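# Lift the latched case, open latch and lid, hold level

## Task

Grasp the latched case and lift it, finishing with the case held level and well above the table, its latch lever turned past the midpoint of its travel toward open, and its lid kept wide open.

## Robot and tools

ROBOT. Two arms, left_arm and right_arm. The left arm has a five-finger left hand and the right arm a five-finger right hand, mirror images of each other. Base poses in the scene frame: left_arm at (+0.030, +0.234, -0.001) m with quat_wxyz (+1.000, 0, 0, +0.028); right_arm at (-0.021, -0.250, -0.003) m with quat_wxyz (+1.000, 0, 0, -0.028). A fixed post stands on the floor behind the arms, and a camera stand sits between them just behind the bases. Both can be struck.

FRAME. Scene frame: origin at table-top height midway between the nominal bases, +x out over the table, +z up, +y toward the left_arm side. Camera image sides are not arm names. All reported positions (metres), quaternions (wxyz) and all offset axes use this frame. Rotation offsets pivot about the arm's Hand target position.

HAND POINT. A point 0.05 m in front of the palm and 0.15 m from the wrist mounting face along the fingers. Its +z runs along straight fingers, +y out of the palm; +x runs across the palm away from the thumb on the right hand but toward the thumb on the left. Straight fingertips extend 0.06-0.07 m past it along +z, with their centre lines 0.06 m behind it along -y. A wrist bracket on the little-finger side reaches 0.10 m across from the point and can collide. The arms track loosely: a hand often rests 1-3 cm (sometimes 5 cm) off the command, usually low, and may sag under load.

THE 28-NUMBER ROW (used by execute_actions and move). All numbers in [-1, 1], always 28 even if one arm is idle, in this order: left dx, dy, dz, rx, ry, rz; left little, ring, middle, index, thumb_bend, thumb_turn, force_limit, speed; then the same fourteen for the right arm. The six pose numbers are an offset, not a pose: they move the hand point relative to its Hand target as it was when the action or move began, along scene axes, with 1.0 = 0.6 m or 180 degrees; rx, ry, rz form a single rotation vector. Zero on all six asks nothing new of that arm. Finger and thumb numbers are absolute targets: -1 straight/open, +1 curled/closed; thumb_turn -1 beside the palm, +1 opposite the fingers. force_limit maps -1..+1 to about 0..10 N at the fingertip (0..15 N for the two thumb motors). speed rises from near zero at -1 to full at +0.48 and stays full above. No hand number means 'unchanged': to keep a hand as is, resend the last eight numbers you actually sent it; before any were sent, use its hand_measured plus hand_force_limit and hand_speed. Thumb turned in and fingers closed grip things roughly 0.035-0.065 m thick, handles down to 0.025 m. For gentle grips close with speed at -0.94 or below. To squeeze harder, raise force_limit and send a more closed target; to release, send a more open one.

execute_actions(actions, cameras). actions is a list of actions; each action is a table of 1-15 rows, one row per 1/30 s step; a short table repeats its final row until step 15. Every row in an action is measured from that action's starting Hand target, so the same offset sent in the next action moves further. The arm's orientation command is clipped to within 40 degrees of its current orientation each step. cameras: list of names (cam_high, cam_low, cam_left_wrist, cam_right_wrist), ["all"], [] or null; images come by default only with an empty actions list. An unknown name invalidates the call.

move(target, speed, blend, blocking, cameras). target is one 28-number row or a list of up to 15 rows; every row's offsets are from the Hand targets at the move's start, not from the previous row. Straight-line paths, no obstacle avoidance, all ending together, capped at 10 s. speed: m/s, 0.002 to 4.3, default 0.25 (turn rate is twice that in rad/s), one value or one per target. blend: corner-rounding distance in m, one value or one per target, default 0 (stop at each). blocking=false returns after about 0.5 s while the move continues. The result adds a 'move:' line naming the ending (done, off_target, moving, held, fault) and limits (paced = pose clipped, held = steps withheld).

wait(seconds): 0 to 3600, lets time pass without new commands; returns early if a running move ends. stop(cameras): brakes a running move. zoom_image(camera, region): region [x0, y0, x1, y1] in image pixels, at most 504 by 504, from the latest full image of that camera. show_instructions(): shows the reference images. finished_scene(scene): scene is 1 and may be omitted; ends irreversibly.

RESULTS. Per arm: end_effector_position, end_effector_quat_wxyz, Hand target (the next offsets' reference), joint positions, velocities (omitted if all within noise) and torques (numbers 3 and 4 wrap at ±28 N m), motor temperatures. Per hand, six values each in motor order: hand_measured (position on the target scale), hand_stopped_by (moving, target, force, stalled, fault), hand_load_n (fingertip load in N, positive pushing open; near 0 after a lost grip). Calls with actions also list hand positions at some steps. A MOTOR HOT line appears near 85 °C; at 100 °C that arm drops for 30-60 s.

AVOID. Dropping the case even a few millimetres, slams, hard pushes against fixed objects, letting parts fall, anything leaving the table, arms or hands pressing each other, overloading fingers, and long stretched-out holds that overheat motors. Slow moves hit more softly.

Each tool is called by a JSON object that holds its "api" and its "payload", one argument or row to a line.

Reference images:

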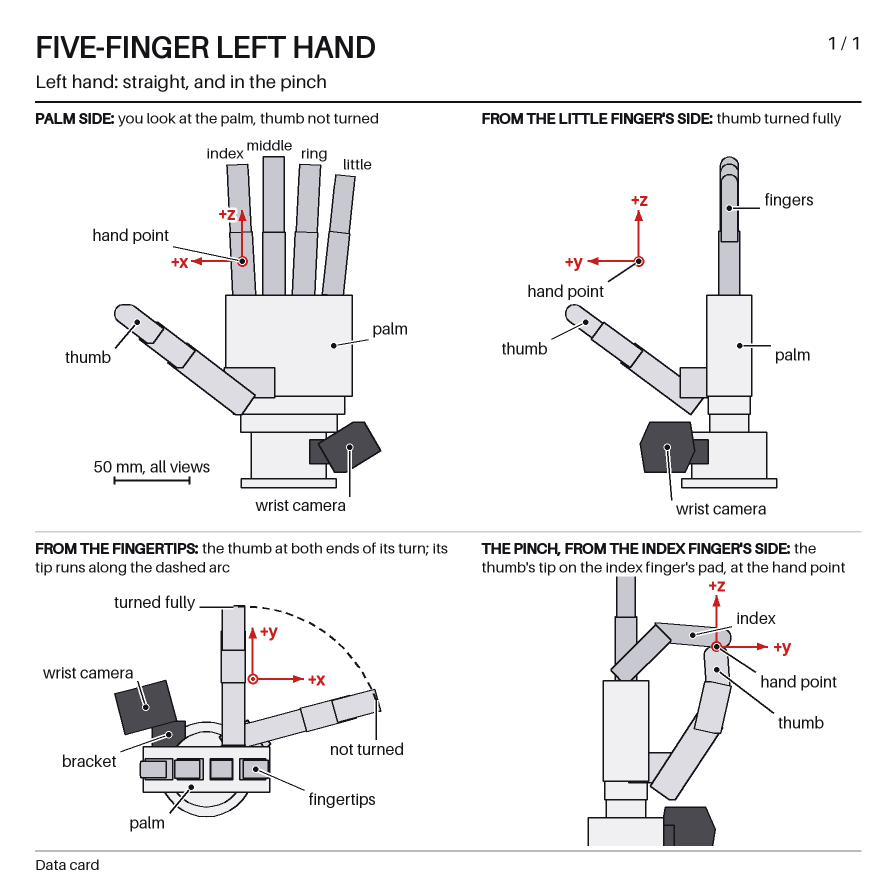

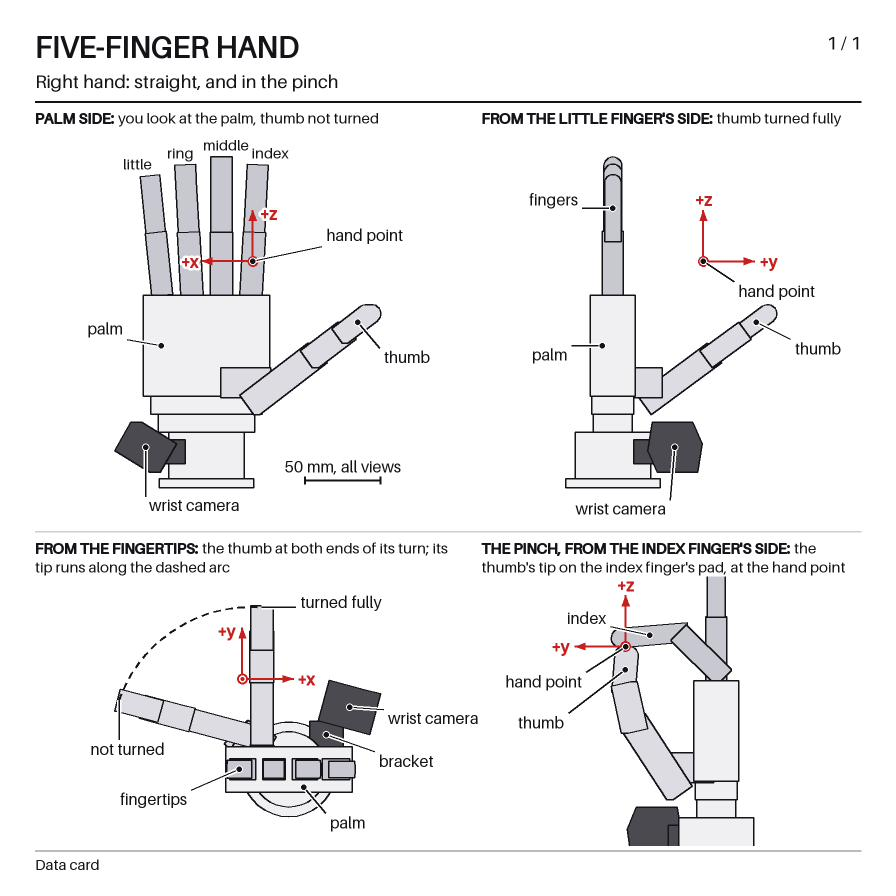

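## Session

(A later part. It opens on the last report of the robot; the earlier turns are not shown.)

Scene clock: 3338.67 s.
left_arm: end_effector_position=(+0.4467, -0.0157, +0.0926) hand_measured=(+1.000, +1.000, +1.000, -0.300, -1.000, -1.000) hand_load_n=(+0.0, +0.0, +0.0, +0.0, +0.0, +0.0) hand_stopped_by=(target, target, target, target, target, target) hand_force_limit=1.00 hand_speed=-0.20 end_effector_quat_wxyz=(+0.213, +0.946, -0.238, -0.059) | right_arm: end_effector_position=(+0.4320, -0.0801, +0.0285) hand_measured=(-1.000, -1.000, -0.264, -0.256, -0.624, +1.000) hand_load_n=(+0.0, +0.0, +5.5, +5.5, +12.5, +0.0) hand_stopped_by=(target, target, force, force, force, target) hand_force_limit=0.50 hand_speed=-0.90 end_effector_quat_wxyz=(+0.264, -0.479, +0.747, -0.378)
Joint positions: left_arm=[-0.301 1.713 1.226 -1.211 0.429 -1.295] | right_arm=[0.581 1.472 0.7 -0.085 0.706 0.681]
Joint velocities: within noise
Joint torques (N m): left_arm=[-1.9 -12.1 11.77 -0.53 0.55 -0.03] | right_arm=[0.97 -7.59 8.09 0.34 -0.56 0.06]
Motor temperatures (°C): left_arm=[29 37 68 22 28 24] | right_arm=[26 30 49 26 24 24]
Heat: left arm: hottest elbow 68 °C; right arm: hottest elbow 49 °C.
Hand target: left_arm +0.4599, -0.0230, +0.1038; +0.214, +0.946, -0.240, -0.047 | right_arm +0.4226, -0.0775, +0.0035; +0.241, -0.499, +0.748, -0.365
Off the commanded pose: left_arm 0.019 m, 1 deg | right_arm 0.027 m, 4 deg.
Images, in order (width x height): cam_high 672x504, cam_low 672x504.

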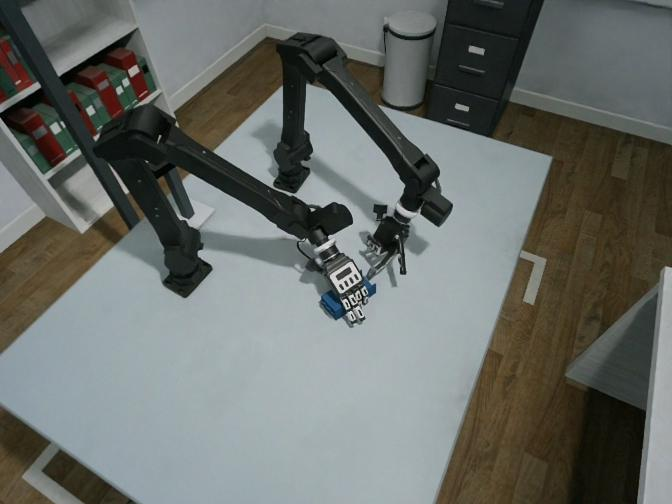

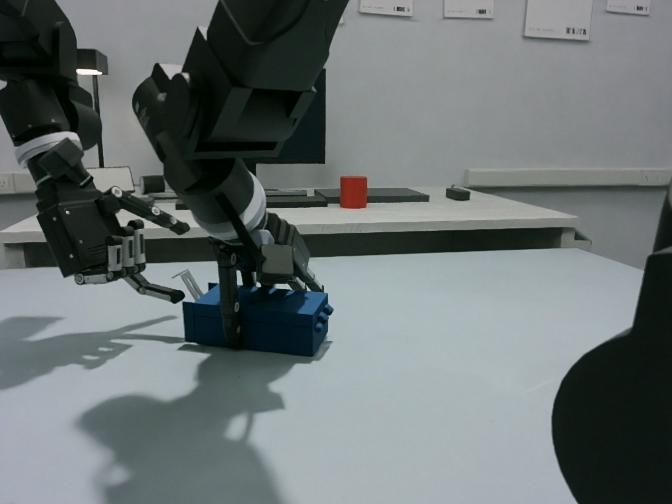

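{"api": "move", "payload": {
  "target": [0.0117, 0, 0.008, 0,0,0, 1,1,1,-0.3,-1,-1,1,-0.2, 0,0,-0.01,0,0,0, -1,-1,0.2,0.2,-0.622,1,0.5,-0.9],
  "speed": 0.03,
  "cameras": ["cam_high","cam_low"]
}}

{"api": "zoom_image", "payload": {
  "camera": "cam_high",
  "region": [350, 245, 395, 290]
}}

{"api": "zoom_image", "payload": {
  "camera": "cam_low",
  "region": [150, 240, 270, 360]
}}

Scene clock: 3591.40 s.
left_arm: end_effector_position=(+0.4553, -0.0179, +0.1037) hand_measured=(+1.000, +1.000, +1.000, -0.300, -1.000, -1.000) hand_load_n=(+0.0, +0.0, +0.0, +0.0, +0.0, +0.5) hand_stopped_by=(target, target, target, target, target, target) hand_force_limit=1.00 hand_speed=-0.20 end_effector_quat_wxyz=(+0.213, +0.946, -0.239, -0.052) | right_arm: end_effector_position=(+0.4320, -0.0800, +0.0286) hand_measured=(-1.000, -1.000, -0.264, -0.256, -0.624, +1.000) hand_load_n=(-0.5, +0.0, +5.5, +5.5, +12.5, +0.0) hand_stopped_by=(target, target, force, force, force, target) hand_force_limit=0.50 hand_speed=-0.90 end_effector_quat_wxyz=(+0.264, -0.479, +0.747, -0.378)
Joint positions: left_arm=[-0.301 1.713 1.259 -1.23 0.429 -1.295] | right_arm=[0.581 1.472 0.7 -0.084 0.706 0.681]
Joint torques (N m): left_arm=[-1.55 -11.52 11.58 -0.58 0.52 0] | right_arm=[1.03 -6.12 7.6 1.2 -0.56 0.04]
Motor temperatures (°C): left_arm=[28 38 69 22 28 24] | right_arm=[26 30 48 26 24 24]
Heat: left arm: hottest elbow 69 °C; right arm: hottest elbow 48 °C.
Hand target: left_arm +0.4669, -0.0230, +0.1086; +0.214, +0.946, -0.240, -0.047 | right_arm +0.4225, -0.0775, -0.0025; +0.241, -0.499, +0.748, -0.365
Off the commanded pose: left_arm 0.014 m, 1 deg | right_arm 0.033 m, 4 deg.
move: off_target (left_arm, right_arm)

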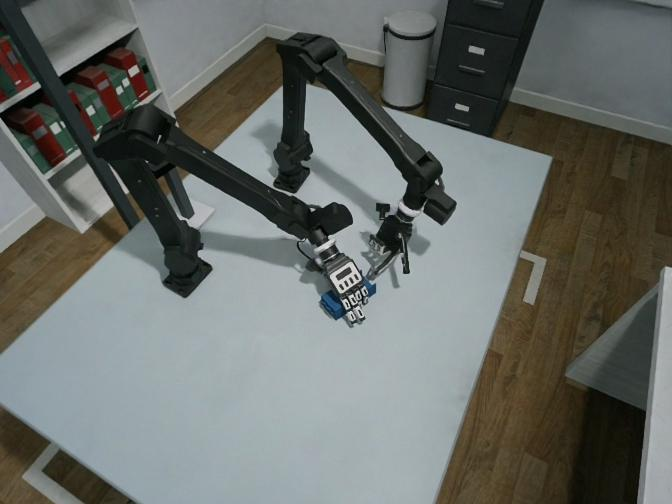

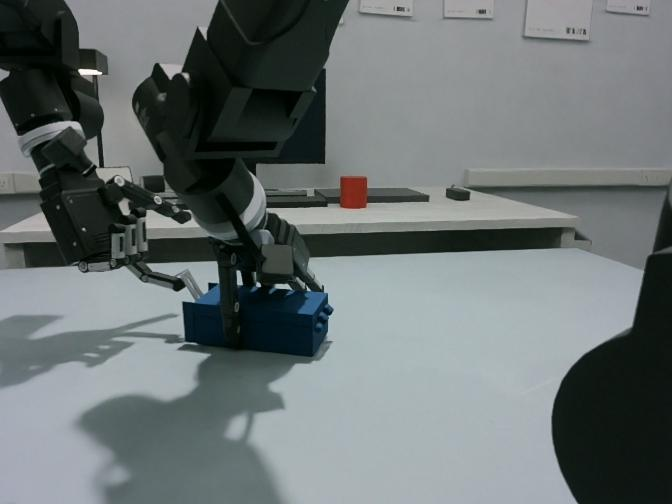

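Scaled by 11.200 from the camera's image (finer frame: 960x720).

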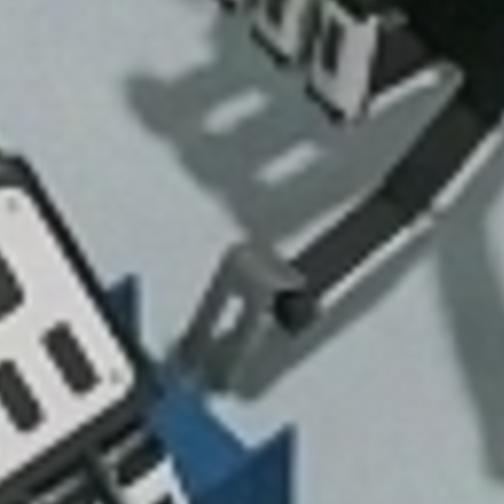

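Scaled by 4.200 from the camera's image (finer frame: 960x720).

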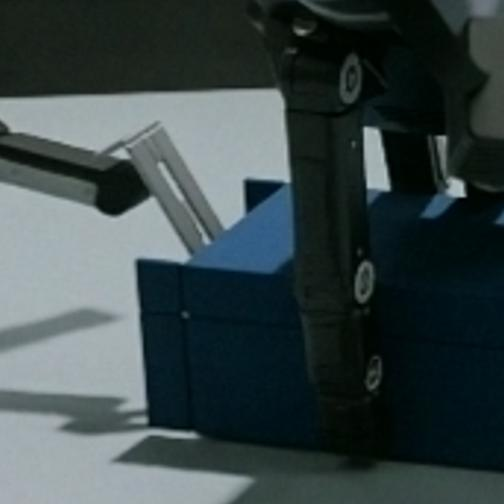

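{"api": "move", "payload": {
  "target": [0.003, 0, 0.012, 0,0,0, 1,1,1,-0.3,-1,-1,1,-0.2, 0,0,-0.006,0,0,0, -1,-1,0.2,0.2,-0.622,1,0.5,-0.9],
  "speed": 0.03,
  "cameras": ["cam_high","cam_low"]
}}

{"api": "zoom_image", "payload": {
  "camera": "cam_low",
  "region": [150, 240, 270, 360]
}}

Scene clock: 3598.20 s.
left_arm: end_effector_position=(+0.4563, -0.0181, +0.1084) hand_measured=(+1.000, +1.000, +1.000, -0.300, -1.000, -1.000) hand_load_n=(+0.0, +0.0, +0.0, +1.0, +0.0, +0.0) hand_stopped_by=(target, target, target, target, target, target) hand_force_limit=1.00 hand_speed=-0.20 end_effector_quat_wxyz=(+0.213, +0.946, -0.239, -0.054) | right_arm: end_effector_position=(+0.4326, -0.0798, +0.0286) hand_measured=(-1.000, -1.000, -0.264, -0.256, -0.624, +1.000) hand_load_n=(+0.0, +0.0, +5.0, +4.5, +13.0, +0.0) hand_stopped_by=(target, target, force, force, force, target) hand_force_limit=0.50 hand_speed=-0.90 end_effector_quat_wxyz=(+0.265, -0.479, +0.747, -0.379)
Joint positions: left_arm=[-0.301 1.713 1.272 -1.248 0.429 -1.295] | right_arm=[0.581 1.473 0.7 -0.081 0.707 0.68]
Joint torques (N m): left_arm=[-1.49 -11.81 11.89 -0.58 0.53 0.01] | right_arm=[0.85 -5.83 7.2 1.48 -0.58 0.07]
Motor temperatures (°C): left_arm=[28 38 70 22 28 24] | right_arm=[26 30 48 26 24 24]
Heat: left arm: hottest elbow 70 °C; right arm: hottest elbow 48 °C.
Hand target: left_arm +0.4687, -0.0230, +0.1158; +0.214, +0.946, -0.240, -0.047 | right_arm +0.4225, -0.0775, -0.0062; +0.241, -0.499, +0.748, -0.365
Off the commanded pose: left_arm 0.015 m, 1 deg | right_arm 0.036 m, 4 deg.
move: off_target (left_arm, right_arm)

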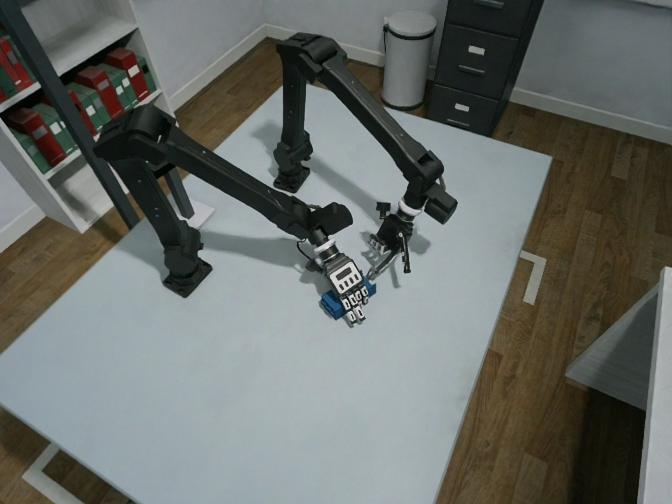

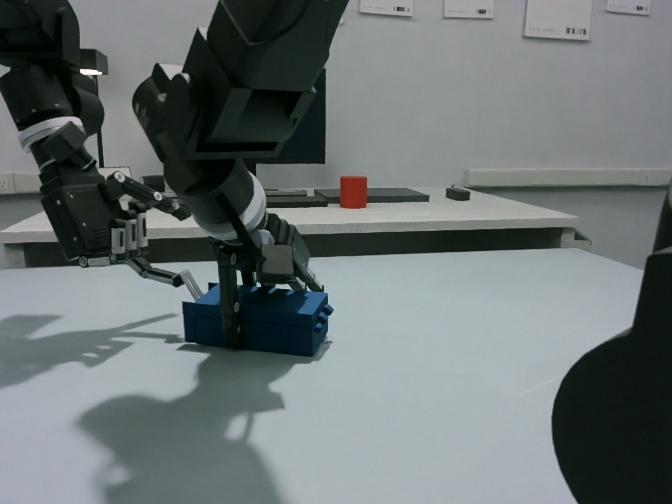

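Scaled by 4.200 from the camera's image (finer frame: 960x720).

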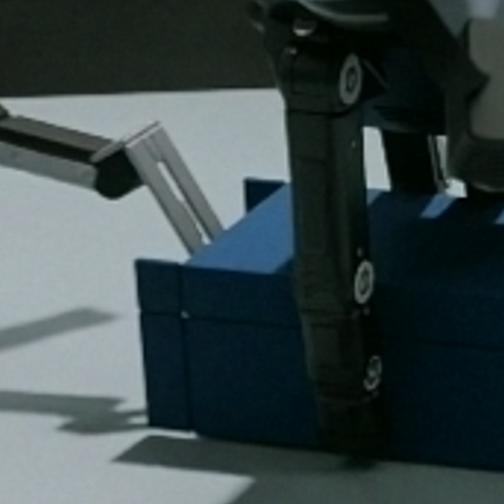

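{"api": "move", "payload": {
  "target": [0.008, 0, 0.014, 0,0,0, 1,1,1,-0.3,-1,-1,1,-0.2, 0,0,-0.003,0,0,0, -1,-1,0.2,0.2,-0.622,1,0.5,-0.9],
  "speed": 0.03,
  "cameras": ["cam_high","cam_low"]
}}

{"api": "zoom_image", "payload": {
  "camera": "cam_low",
  "region": [150, 240, 270, 360]
}}

{"api": "zoom_image", "payload": {
  "camera": "cam_high",
  "region": [350, 245, 395, 290]
}}

Scene clock: 3602.27 s.
left_arm: end_effector_position=(+0.4584, -0.0186, +0.1160) hand_measured=(+1.000, +1.000, +1.000, -0.300, -1.000, -1.000) hand_load_n=(+0.0, +0.0, +0.0, +1.5, +0.0, +0.0) hand_stopped_by=(target, target, target, target, target, target) hand_force_limit=1.00 hand_speed=-0.20 end_effector_quat_wxyz=(+0.213, +0.946, -0.238, -0.057) | right_arm: end_effector_position=(+0.4329, -0.0798, +0.0286) hand_measured=(-1.000, -1.000, -0.264, -0.256, -0.624, +1.000) hand_load_n=(+0.0, +0.0, +4.0, +4.5, +14.0, +0.0) hand_stopped_by=(target, target, force, force, force, target) hand_force_limit=0.50 hand_speed=-0.90 end_effector_quat_wxyz=(+0.265, -0.479, +0.746, -0.379)
Joint positions: left_arm=[-0.301 1.713 1.294 -1.276 0.429 -1.295] | right_arm=[0.581 1.474 0.7 -0.079 0.707 0.679]
Joint torques (N m): left_arm=[-1.32 -11.63 12.38 -0.53 0.51 0.02] | right_arm=[1.26 -5.6 6.97 1.52 -0.59 0.08]
Motor temperatures (°C): left_arm=[28 38 71 22 28 24] | right_arm=[26 30 47 26 24 24]
Heat: left arm: hottest elbow 71 °C; right arm: hottest elbow 47 °C.
Hand target: left_arm +0.4734, -0.0230, +0.1242; +0.214, +0.946, -0.240, -0.047 | right_arm +0.4225, -0.0775, -0.0079; +0.241, -0.499, +0.748, -0.365
Off the commanded pose: left_arm 0.018 m, 1 deg | right_arm 0.038 m, 4 deg.
move: off_target (left_arm, right_arm)

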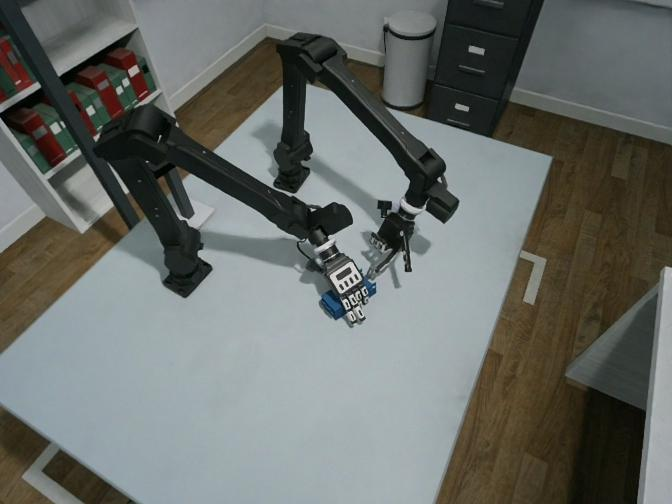

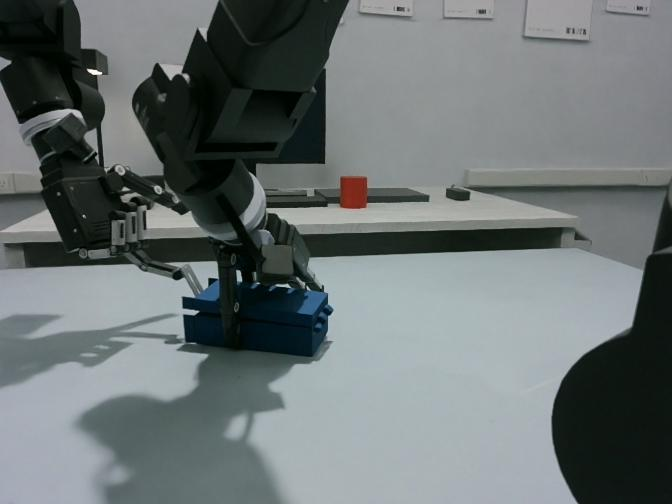

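Scaled by 4.200 from the camera's image (finer frame: 960x720).

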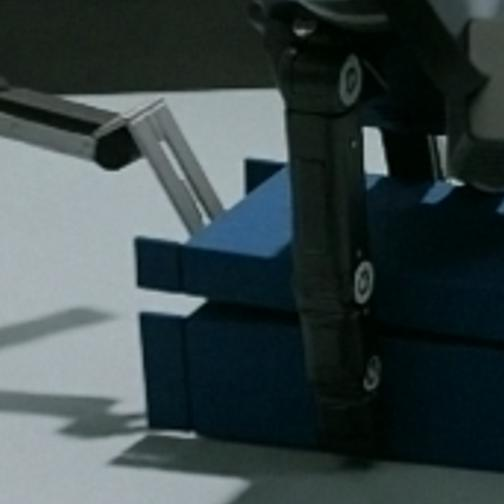

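Scaled by 11.200 from the camera's image (finer frame: 960x720).

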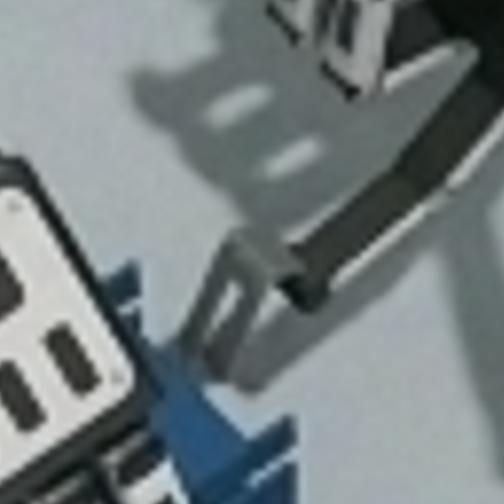

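{"api": "move", "payload": {
  "target": [-0.001, -0.001, 0.013, 0,0,0, 1,1,1,-0.3,-1,-1,1,-0.2, 0,0,0,0,0,0, -1,-1,0.2,0.2,-0.622,1,0.5,-0.9],
  "speed": 0.03,
  "cameras": ["cam_high","cam_low"]
}}

{"api": "zoom_image", "payload": {
  "camera": "cam_low",
  "region": [150, 240, 270, 360]
}}

{"api": "zoom_image", "payload": {
  "camera": "cam_high",
  "region": [350, 245, 395, 290]
}}

Scene clock: 3609.07 s.
left_arm: end_effector_position=(+0.4578, -0.0185, +0.1187) hand_measured=(+1.000, +1.000, +1.000, -0.300, -1.000, -1.000) hand_load_n=(+0.0, +0.0, +0.0, +2.5, +0.0, +0.0) hand_stopped_by=(target, target, target, target, target, target) hand_force_limit=1.00 hand_speed=-0.20 end_effector_quat_wxyz=(+0.213, +0.946, -0.237, -0.061) | right_arm: end_effector_position=(+0.4331, -0.0798, +0.0285) hand_measured=(-1.000, -1.000, -0.264, -0.256, -0.624, +1.000) hand_load_n=(+0.0, +0.0, +3.5, +4.0, +14.0, +0.0) hand_stopped_by=(target, target, force, force, force, target) hand_force_limit=0.50 hand_speed=-0.90 end_effector_quat_wxyz=(+0.265, -0.478, +0.746, -0.379)
Joint positions: left_arm=[-0.301 1.713 1.301 -1.291 0.429 -1.295] | right_arm=[0.581 1.474 0.7 -0.078 0.708 0.679]
Joint torques (N m): left_arm=[-1.44 -12.34 12.57 -0.61 0.51 0.02] | right_arm=[1.08 -5.6 7.06 1.48 -0.62 0.07]
Motor temperatures (°C): left_arm=[28 38 71 22 28 24] | right_arm=[26 30 47 26 24 24]
Heat: left arm: hottest elbow 71 °C; right arm: hottest elbow 47 °C.
Hand target: left_arm +0.4728, -0.0236, +0.1320; +0.214, +0.946, -0.240, -0.047 | right_arm +0.4225, -0.0775, -0.0080; +0.241, -0.499, +0.748, -0.365
Off the commanded pose: left_arm 0.021 m, 2 deg | right_arm 0.038 m, 4 deg.
move: off_target (left_arm)

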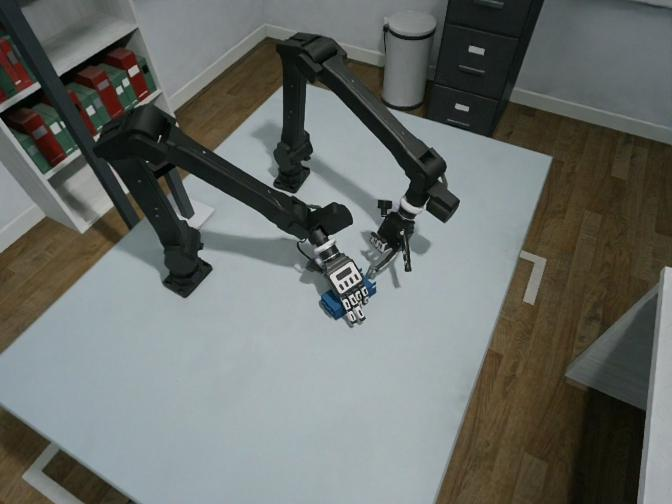

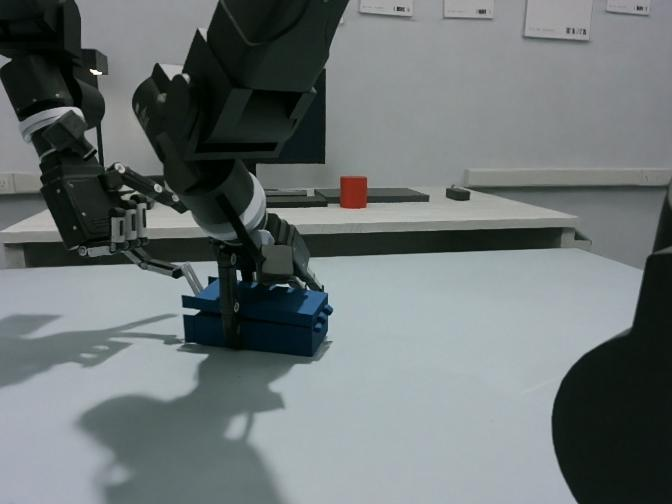

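Scaled by 4.200 from the camera's image (finer frame: 960x720).

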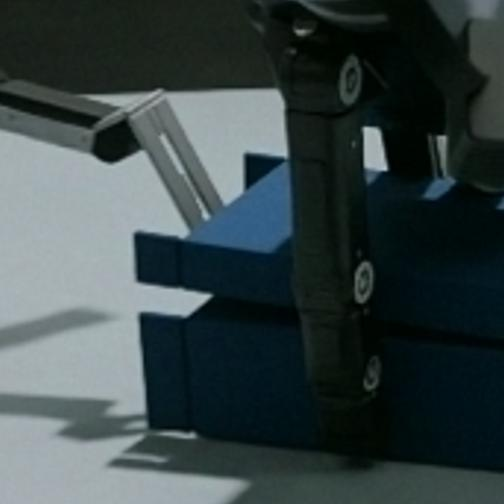

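Scaled by 11.200 from the camera's image (finer frame: 960x720).

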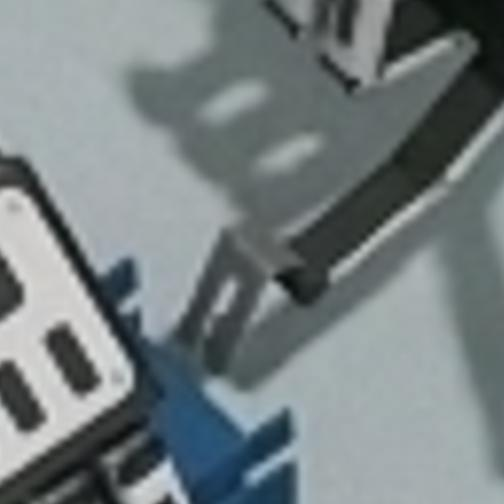

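{"api": "move", "payload": {
  "target": [-0.001, -0.001, 0.013, 0,0,0, 1,1,1,-0.3,-1,-1,1,-0.2, 0,0,0,0,0,0, -1,-1,0.2,0.2,-0.622,1,0.5,-0.9],
  "speed": 0.03,
  "cameras": ["cam_high","cam_low"]
}}

{"api": "zoom_image", "payload": {
  "camera": "cam_low",
  "region": [150, 240, 270, 360]
}}

{"api": "zoom_image", "payload": {
  "camera": "cam_high",
  "region": [350, 245, 395, 290]
}}

Scene clock: 3613.40 s.
left_arm: end_effector_position=(+0.4576, -0.0179, +0.1214) hand_measured=(+1.000, +1.000, +1.000, -0.300, -1.000, -1.000) hand_load_n=(+0.0, +0.0, +0.0, +3.5, +0.0, +0.0) hand_stopped_by=(target, target, target, target, target, target) hand_force_limit=1.00 hand_speed=-0.20 end_effector_quat_wxyz=(+0.212, +0.946, -0.236, -0.065) | right_arm: end_effector_position=(+0.4331, -0.0798, +0.0286) hand_measured=(-1.000, -1.000, -0.264, -0.256, -0.624, +1.000) hand_load_n=(+0.0, +0.0, +3.5, +3.5, +14.5, +0.0) hand_stopped_by=(target, target, force, force, force, target) hand_force_limit=0.50 hand_speed=-0.90 end_effector_quat_wxyz=(+0.265, -0.478, +0.746, -0.379)
Joint positions: left_arm=[-0.301 1.713 1.31 -1.307 0.425 -1.295] | right_arm=[0.581 1.474 0.7 -0.077 0.708 0.679]
Joint torques (N m): left_arm=[-1.55 -13.04 12.85 -0.77 0.63 0] | right_arm=[0.91 -5.42 6.99 1.43 -0.63 0.07]
Motor temperatures (°C): left_arm=[28 38 73 22 28 24] | right_arm=[26 30 47 26 24 24]
Heat: left arm: hottest elbow 73 °C; right arm: hottest elbow 47 °C.
Hand target: left_arm +0.4723, -0.0242, +0.1398; +0.214, +0.946, -0.240, -0.047 | right_arm +0.4225, -0.0775, -0.0079; +0.241, -0.499, +0.748, -0.365
Off the commanded pose: left_arm 0.024 m, 2 deg | right_arm 0.038 m, 4 deg.
move: off_target (left_arm)

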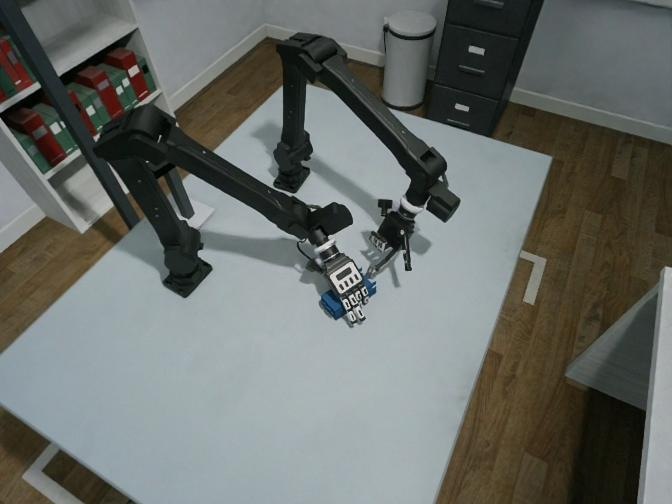

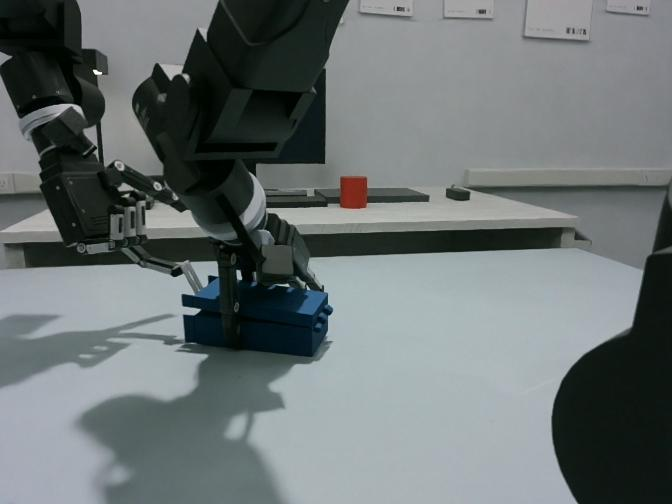

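Scaled by 4.200 from the camera's image (finer frame: 960x720).

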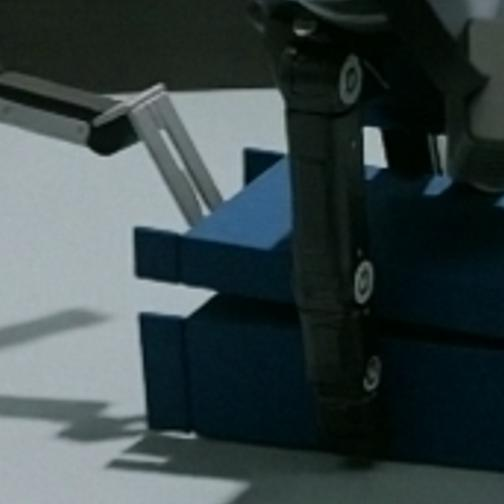

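Scaled by 11.200 from the camera's image (finer frame: 960x720).

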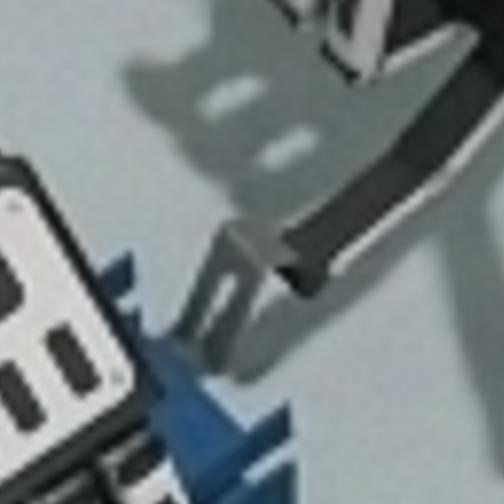

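{"api": "zoom_image", "payload": {
  "camera": "cam_low",
  "region": [215, 230, 345, 360]
}}

{"api": "zoom_image", "payload": {
  "camera": "cam_high",
  "region": [310, 250, 390, 330]
}}

Scaled by 3.877 from the camera's image (finer frame: 960x720).

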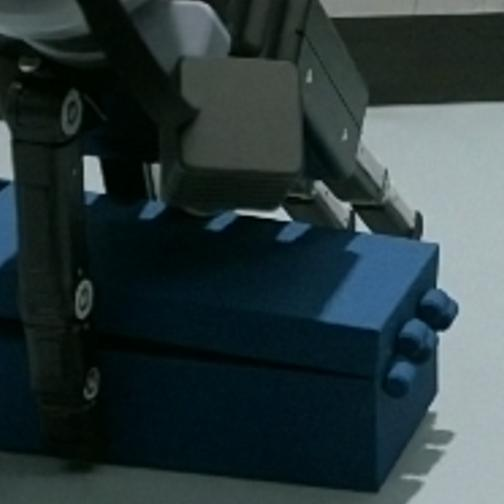

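Scaled by 6.300 from the camera's image (finer frame: 960x720).

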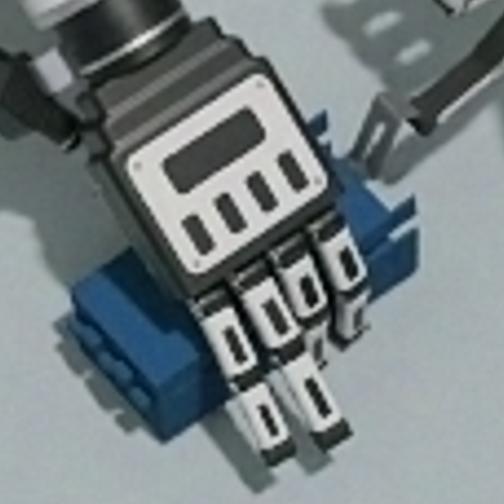

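{"api": "move", "payload": {
  "target": [
    [0, 0, -0.03, 0,0,0, 1,1,1,-0.3,-1,-1,1,-0.2, 0,0,0.01,0,0,0, -1,-1,0.2,0.2,-0.622,1,0.5,-0.9],
    [-0.01, 0.0, -0.065, 0,0,0, 1,1,1,-0.3,-1,-1,1,-0.2, 0,0,0.01,0,0,0, -1,-1,0.2,0.2,-0.622,1,0.5,-0.9]
  ],
  "speed": 0.02,
  "blend": 0.003,
  "cameras": ["cam_high","cam_low"]
}}

{"api": "zoom_image", "payload": {
  "camera": "cam_low",
  "region": [150, 240, 270, 360]
}}

Scene clock: 3777.97 s.
left_arm: end_effector_position=(+0.4694, -0.0213, +0.1154) hand_measured=(+1.000, +1.000, +1.000, -0.300, -1.000, -1.000) hand_load_n=(+0.0, +0.0, +0.0, +0.0, +0.0, +0.0) hand_stopped_by=(target, target, target, target, target, target) hand_force_limit=1.00 hand_speed=-0.20 end_effector_quat_wxyz=(+0.213, +0.946, -0.243, -0.033) | right_arm: end_effector_position=(+0.4331, -0.0800, +0.0286) hand_measured=(-1.000, -1.000, -0.264, -0.256, -0.624, +1.000) hand_load_n=(-0.5, +0.0, +4.0, +4.5, +13.5, +0.0) hand_stopped_by=(target, target, force, force, force, target) hand_force_limit=0.50 hand_speed=-0.90 end_effector_quat_wxyz=(+0.265, -0.479, +0.746, -0.380)
Joint positions: left_arm=[-0.301 1.713 1.294 -1.226 0.428 -1.295] | right_arm=[0.581 1.474 0.7 -0.077 0.709 0.678]
Joint torques (N m): left_arm=[-1.79 -10.99 8.06 0.12 0.54 -0.03] | right_arm=[1.08 -6.53 7.58 0.79 -0.67 0.07]
Motor temperatures (°C): left_arm=[28 40 74 22 29 24] | right_arm=[26 29 44 26 25 24]
Heat: left arm: hottest elbow 74 °C; right arm: hottest elbow 44 °C.
Hand target: left_arm +0.4662, -0.0241, +0.1007; +0.214, +0.946, -0.240, -0.047 | right_arm +0.4225, -0.0775, -0.0019; +0.241, -0.499, +0.748, -0.365
Off the commanded pose: left_arm 0.015 m, 2 deg | right_arm 0.032 m, 4 deg.
move: off_target (left_arm, right_arm)

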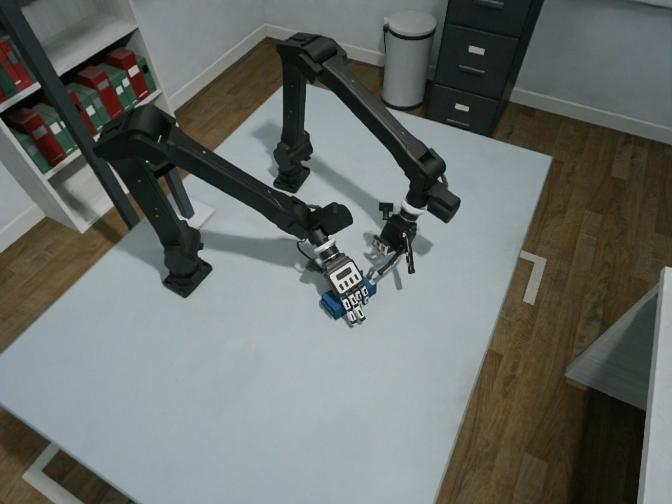

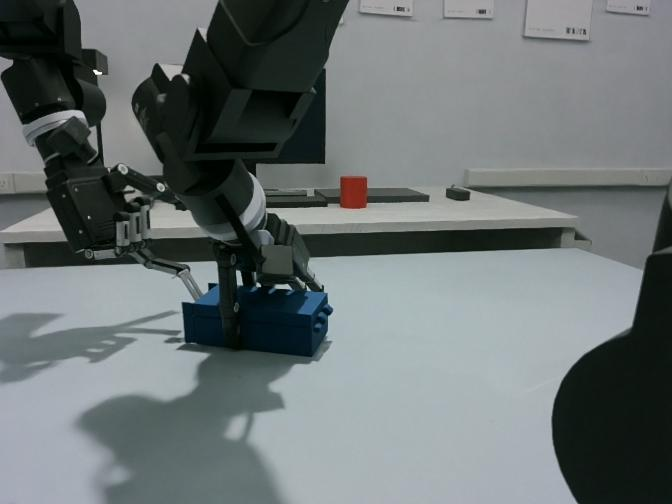

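Scaled by 4.200 from the camera's image (finer frame: 960x720).

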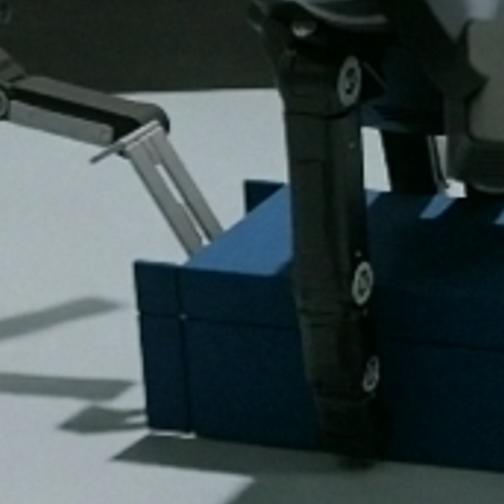

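{"api": "move", "payload": {
  "target": [
    [0.01, 0.02, 0.08, 0,0,0, 1,1,1,-0.3,-1,-1,1,-0.2, 0,0,0.0,0,0,0, -1,-1,0.2,0.2,-0.622,1,0.5,-0.9],
    [0.05, 0.15, 0.15, 0,0,0, 1,1,1,-0.3,-1,-1,1,-0.2, 0,0,0.0,0,0,0, -1,-1,0.2,0.2,-0.622,1,0.5,-0.9],
    [-0.15, 0.4, 0.35, 0,0,0, -1,-1,-1,-1,-1,1,1,-0.2, 0,0,0.01,0,0,0, -1,-1,0.2,0.2,-0.622,1,0.5,-0.9]
  ],
  "speed": 0.08,
  "blend": 0.01,
  "cameras": ["cam_high","cam_low"]
}}

Scene clock: 3790.27 s.
left_arm: end_effector_position=(+0.3819, +0.2128, +0.3124) hand_measured=(-1.000, -1.000, -1.000, -1.000, -1.000, +1.000) hand_load_n=(+0.0, +0.0, +0.0, +0.0, +0.0, +0.0) hand_stopped_by=(target, target, target, target, target, target) hand_force_limit=1.00 hand_speed=-0.20 end_effector_quat_wxyz=(+0.165, +0.958, -0.220, +0.086) | right_arm: end_effector_position=(+0.4321, -0.0809, +0.0280) hand_measured=(-1.000, -1.000, -0.264, -0.256, -0.624, +1.000) hand_load_n=(+0.0, +0.0, +5.0, +5.0, +13.0, +0.0) hand_stopped_by=(target, target, force, force, force, target) hand_force_limit=0.50 hand_speed=-0.90 end_effector_quat_wxyz=(+0.262, -0.482, +0.744, -0.381)
Joint positions: left_arm=[0.265 1.268 1.352 -1.683 0.374 -0.792] | right_arm=[0.581 1.474 0.7 -0.082 0.709 0.671]
Joint torques (N m): left_arm=[-0.38 -7.59 8.92 -0.4 0.18 0.13] | right_arm=[1.03 -7.53 8.25 0.27 -0.68 0.15]
Motor temperatures (°C): left_arm=[28 39 74 22 29 24] | right_arm=[26 29 45 26 25 24]
Heat: left arm: hottest elbow 74 °C; right arm: hottest elbow 45 °C.
Hand target: left_arm +0.3762, +0.2159, +0.3108; +0.214, +0.946, -0.240, -0.047 | right_arm +0.4225, -0.0775, +0.0041; +0.241, -0.499, +0.748, -0.365
Off the commanded pose: left_arm 0.007 m, 16 deg | right_arm 0.026 m, 4 deg.
joint sent to its limit (left arm) — joint 4 (wrist pitch), lower limit. The joint targets are off in orientation, not in position.
move: off_target (left_arm, right_arm); target 3's new numbers were sent with left_arm's hand 0.007 m and 16 deg from that target

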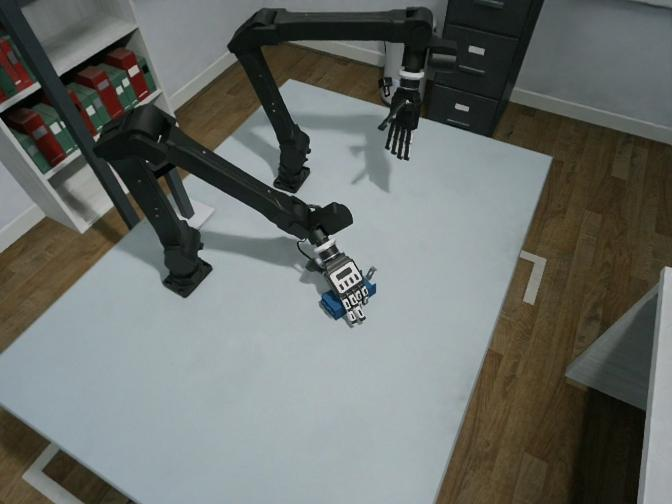

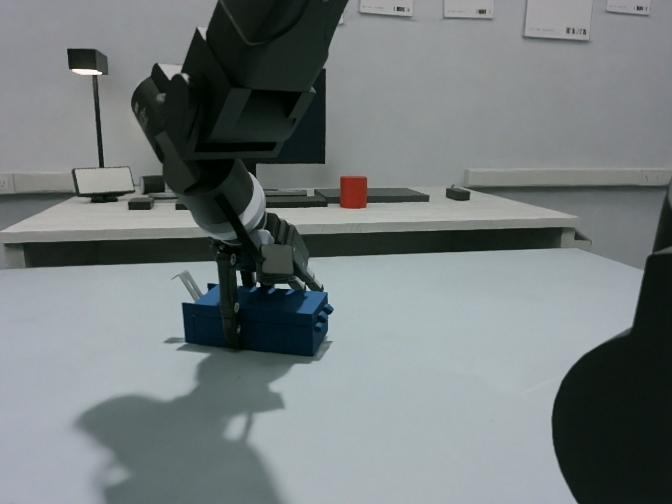

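{"api": "move", "payload": {
  "target": [0.255, 0.080, 0.038, 0.1085, -0.3036, 0.1015, -1,-1,-1,-1,-1,1,1,-0.2, 0,0,0.0,0,0,0, -1,-1,0.2,0.2,-0.622,1,0.5,-0.9],
  "speed": 0.15,
  "cameras": []
}}

Scene clock: 3861.33 s.
left_arm: end_effector_position=(+0.5298, +0.2702, +0.3318) hand_measured=(-1.000, -1.000, -1.000, -1.000, -1.000, +1.000) hand_load_n=(+0.0, +0.0, +0.0, +0.0, +0.0, +0.0) hand_stopped_by=(target, target, target, target, target, target) hand_force_limit=1.00 hand_speed=-0.20 end_effector_quat_wxyz=(-0.072, +0.910, -0.153, +0.378) | right_arm: end_effector_position=(+0.4321, -0.0809, +0.0280) hand_measured=(-1.000, -1.000, -0.264, -0.256, -0.624, +1.000) hand_load_n=(+0.0, +0.0, +5.0, +5.0, +13.0, +0.0) hand_stopped_by=(target, target, force, force, force, target) hand_force_limit=0.50 hand_speed=-0.90 end_effector_quat_wxyz=(+0.262, -0.482, +0.744, -0.381)
Joint positions: left_arm=[0.22 1.168 1.199 -0.83 0.181 -1.034] | right_arm=[0.581 1.474 0.7 -0.082 0.709 0.671]
Joint torques (N m): left_arm=[-2.37 -8 10.39 1.39 -0.07 -0.11] | right_arm=[0.97 -7.71 8.17 0.17 -0.7 0.14]
Motor temperatures (°C): left_arm=[28 35 72 22 28 24] | right_arm=[26 29 46 26 25 24]
Heat: left arm: hottest elbow 72 °C; right arm: hottest elbow 46 °C.
Hand target: left_arm +0.5292, +0.2639, +0.3334; -0.071, +0.908, -0.152, +0.383 | right_arm +0.4225, -0.0775, +0.0041; +0.241, -0.499, +0.748, -0.365
Off the commanded pose: left_arm 0.007 m, 1 deg | right_arm 0.026 m, 4 deg.
move: done

{"api": "move", "payload": {
  "target": [0.0917, -0.021, 0.2175, 0.0078, -0.247, 0.0844, -1,-1,-1,-1,-1,1,1,-0.2, 0,0,0.0,0,0,0, -1,-1,0.2,0.2,-0.622,1,0.5,-0.9],
  "speed": 0.15,
  "cameras": []
}}

Scene clock: 3871.70 s.
left_arm: end_effector_position=(+0.5779, +0.2567, +0.4760) hand_measured=(-1.000, -1.000, -1.000, -1.000, -1.000, +1.000) hand_load_n=(+0.0, +0.0, +0.0, +0.0, +0.0, -0.5) hand_stopped_by=(target, target, target, target, target, target) hand_force_limit=1.00 hand_speed=-0.20 end_effector_quat_wxyz=(-0.191, +0.702, -0.001, +0.686) | right_arm: end_effector_position=(+0.4321, -0.0809, +0.0280) hand_measured=(-1.000, -1.000, -0.264, -0.256, -0.624, +1.000) hand_load_n=(+0.0, +0.0, +5.0, +5.0, +13.0, +0.0) hand_stopped_by=(target, target, force, force, force, target) hand_force_limit=0.50 hand_speed=-0.90 end_effector_quat_wxyz=(+0.262, -0.482, +0.744, -0.381)
Joint positions: left_arm=[0.046 1.045 0.961 0.099 -0.166 -1.295] | right_arm=[0.581 1.474 0.7 -0.082 0.709 0.671]
Joint torques (N m): left_arm=[-2.43 -4.54 10.81 1.78 -0.21 -0.11] | right_arm=[0.97 -7.41 8.25 0.29 -0.68 0.15]
Motor temperatures (°C): left_arm=[28 34 71 22 28 24] | right_arm=[26 29 46 26 25 24]
Heat: left arm: hottest elbow 71 °C; right arm: hottest elbow 46 °C.
Hand target: left_arm +0.5842, +0.2512, +0.4641; -0.183, +0.707, -0.001, +0.683 | right_arm +0.4225, -0.0775, +0.0041; +0.241, -0.499, +0.748, -0.365
Off the commanded pose: left_arm 0.015 m, 1 deg | right_arm 0.026 m, 4 deg.
move: off_target (left_arm)

{"api": "move", "payload": {
  "target": [-0.107, -0.105, 0.115, -0.123, -0.189, -0.006, -1,-1,-1,-1,-1,1,1,-0.2, 0,0,0.0,0,0,0, -1,-1,0.2,0.2,-0.622,1,0.5,-0.9],
  "speed": 0.15,
  "cameras": ["cam_high"]
}}

Scene clock: 3884.90 s.
left_arm: end_effector_position=(+0.5150, +0.1938, +0.5443) hand_measured=(-1.000, -1.000, -1.000, -1.000, -1.000, +1.000) hand_load_n=(+0.0, +0.0, +0.0, +0.0, +0.0, -0.5) hand_stopped_by=(target, target, target, target, target, target) hand_force_limit=1.00 hand_speed=-0.20 end_effector_quat_wxyz=(-0.039, +0.493, +0.175, +0.852) | right_arm: end_effector_position=(+0.4321, -0.0809, +0.0280) hand_measured=(-1.000, -1.000, -0.264, -0.256, -0.624, +1.000) hand_load_n=(+0.0, +0.0, +5.0, +5.0, +13.0, +0.0) hand_stopped_by=(target, target, force, force, force, target) hand_force_limit=0.50 hand_speed=-0.90 end_effector_quat_wxyz=(+0.262, -0.482, +0.744, -0.381)
Joint positions: left_arm=[-0.214 1.081 0.765 0.852 -0.479 -1.598] | right_arm=[0.581 1.474 0.7 -0.082 0.709 0.671]
Joint torques (N m): left_arm=[-2.26 -4.01 9.88 1.37 0.02 -0.11] | right_arm=[0.85 -7.82 8.29 0.2 -0.7 0.16]
Motor temperatures (°C): left_arm=[28 34 70 23 28 24] | right_arm=[26 29 46 26 25 24]
Heat: left arm: hottest elbow 70 °C; right arm: hottest elbow 46 °C.
Hand target: left_arm +0.5200, +0.1883, +0.5332; -0.032, +0.499, +0.175, +0.848 | right_arm +0.4225, -0.0775, +0.0041; +0.241, -0.499, +0.748, -0.365
Off the commanded pose: left_arm 0.013 m, 1 deg | right_arm 0.026 m, 4 deg.
move: off_target (left_arm)

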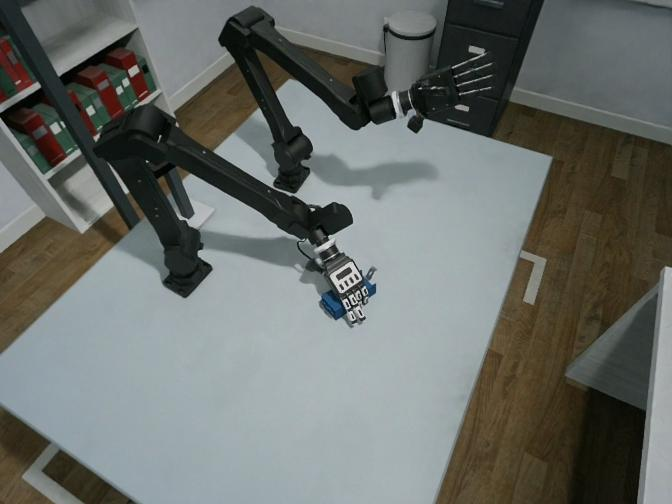

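{"api": "move", "payload": {
  "target": [-0.242, -0.128, -0.062, -0.190, -0.134, -0.126, -1,-1,-1,-1,-1,1,1,-0.2, 0,0,0.0,0,0,0, -1,-1,0.2,0.2,-0.622,1,0.5,-0.9],
  "speed": 0.12,
  "cameras": ["cam_high","cam_low","cam_left_wrist"]
}}

Scene clock: 3900.27 s.
left_arm: end_effector_position=(+0.3759, +0.1151, +0.5025) hand_measured=(-1.000, -1.000, -1.000, -1.000, -1.000, +1.000) hand_load_n=(+0.0, +0.0, +0.5, +0.0, +0.0, +0.0) hand_stopped_by=(target, target, target, target, target, target) hand_force_limit=1.00 hand_speed=-0.20 end_effector_quat_wxyz=(+0.309, +0.336, +0.314, +0.833) | right_arm: end_effector_position=(+0.4321, -0.0809, +0.0280) hand_measured=(-1.000, -1.000, -0.264, -0.256, -0.624, +1.000) hand_load_n=(+0.0, +0.0, +5.0, +5.0, +12.5, +0.0) hand_stopped_by=(target, target, force, force, force, target) hand_force_limit=0.50 hand_speed=-0.90 end_effector_quat_wxyz=(+0.262, -0.482, +0.744, -0.381)
Joint positions: left_arm=[-0.666 1.172 0.531 1.564 -0.76 -1.938] | right_arm=[0.581 1.474 0.7 -0.082 0.709 0.671]
Joint torques (N m): left_arm=[-2.49 -3.9 7.8 0.79 0.31 -0.08] | right_arm=[0.62 -7.36 8.23 0.21 -0.69 0.15]
Motor temperatures (°C): left_arm=[28 33 69 23 28 24] | right_arm=[26 29 46 26 25 24]
Heat: left arm: hottest elbow 69 °C; right arm: hottest elbow 46 °C.
Hand target: left_arm +0.3748, +0.1115, +0.4960; +0.315, +0.326, +0.317, +0.833 | right_arm +0.4225, -0.0775, +0.0041; +0.241, -0.499, +0.748, -0.365
Off the commanded pose: left_arm 0.008 m, 1 deg | right_arm 0.026 m, 4 deg.
joint sent to its limit (left arm) — joint 4 (wrist pitch), upper limit. The joint targets still meet the commanded pose.
move: done
cam_left_wrist: T_world_to_cam=[[0.20352, 0.73112, -0.65119, 0.16375], [-0.92919, 0.35383, 0.10686, 0.25402], [0.30854, 0.58333, 0.75135, -0.44195]] pos_world=[0.33906, 0.04821, 0.41155]

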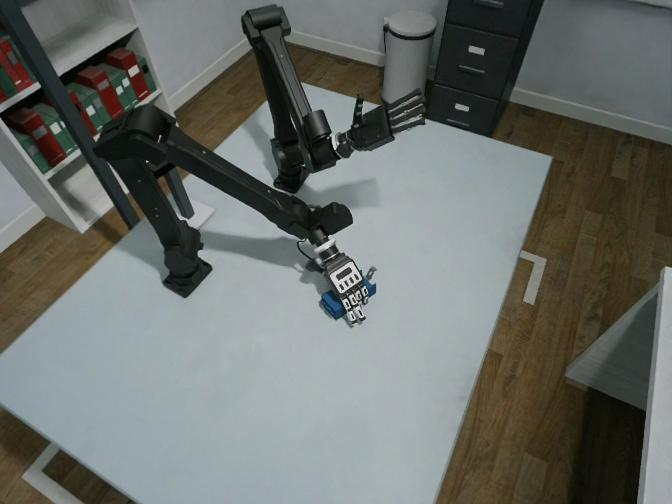

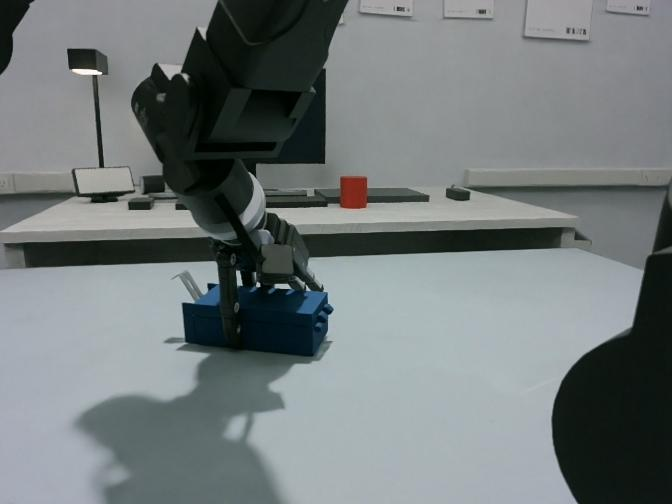

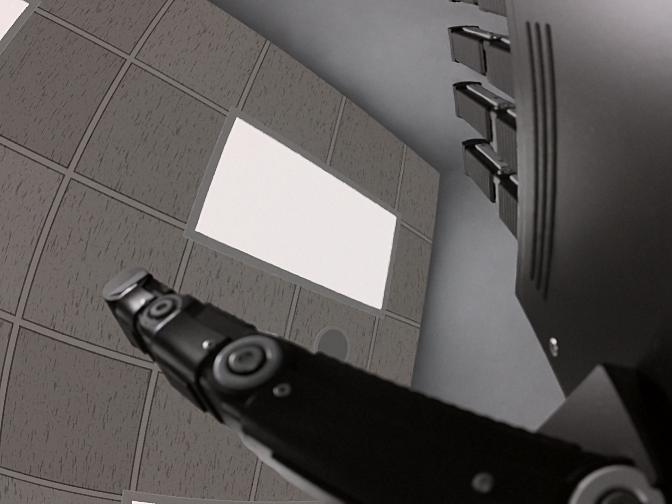

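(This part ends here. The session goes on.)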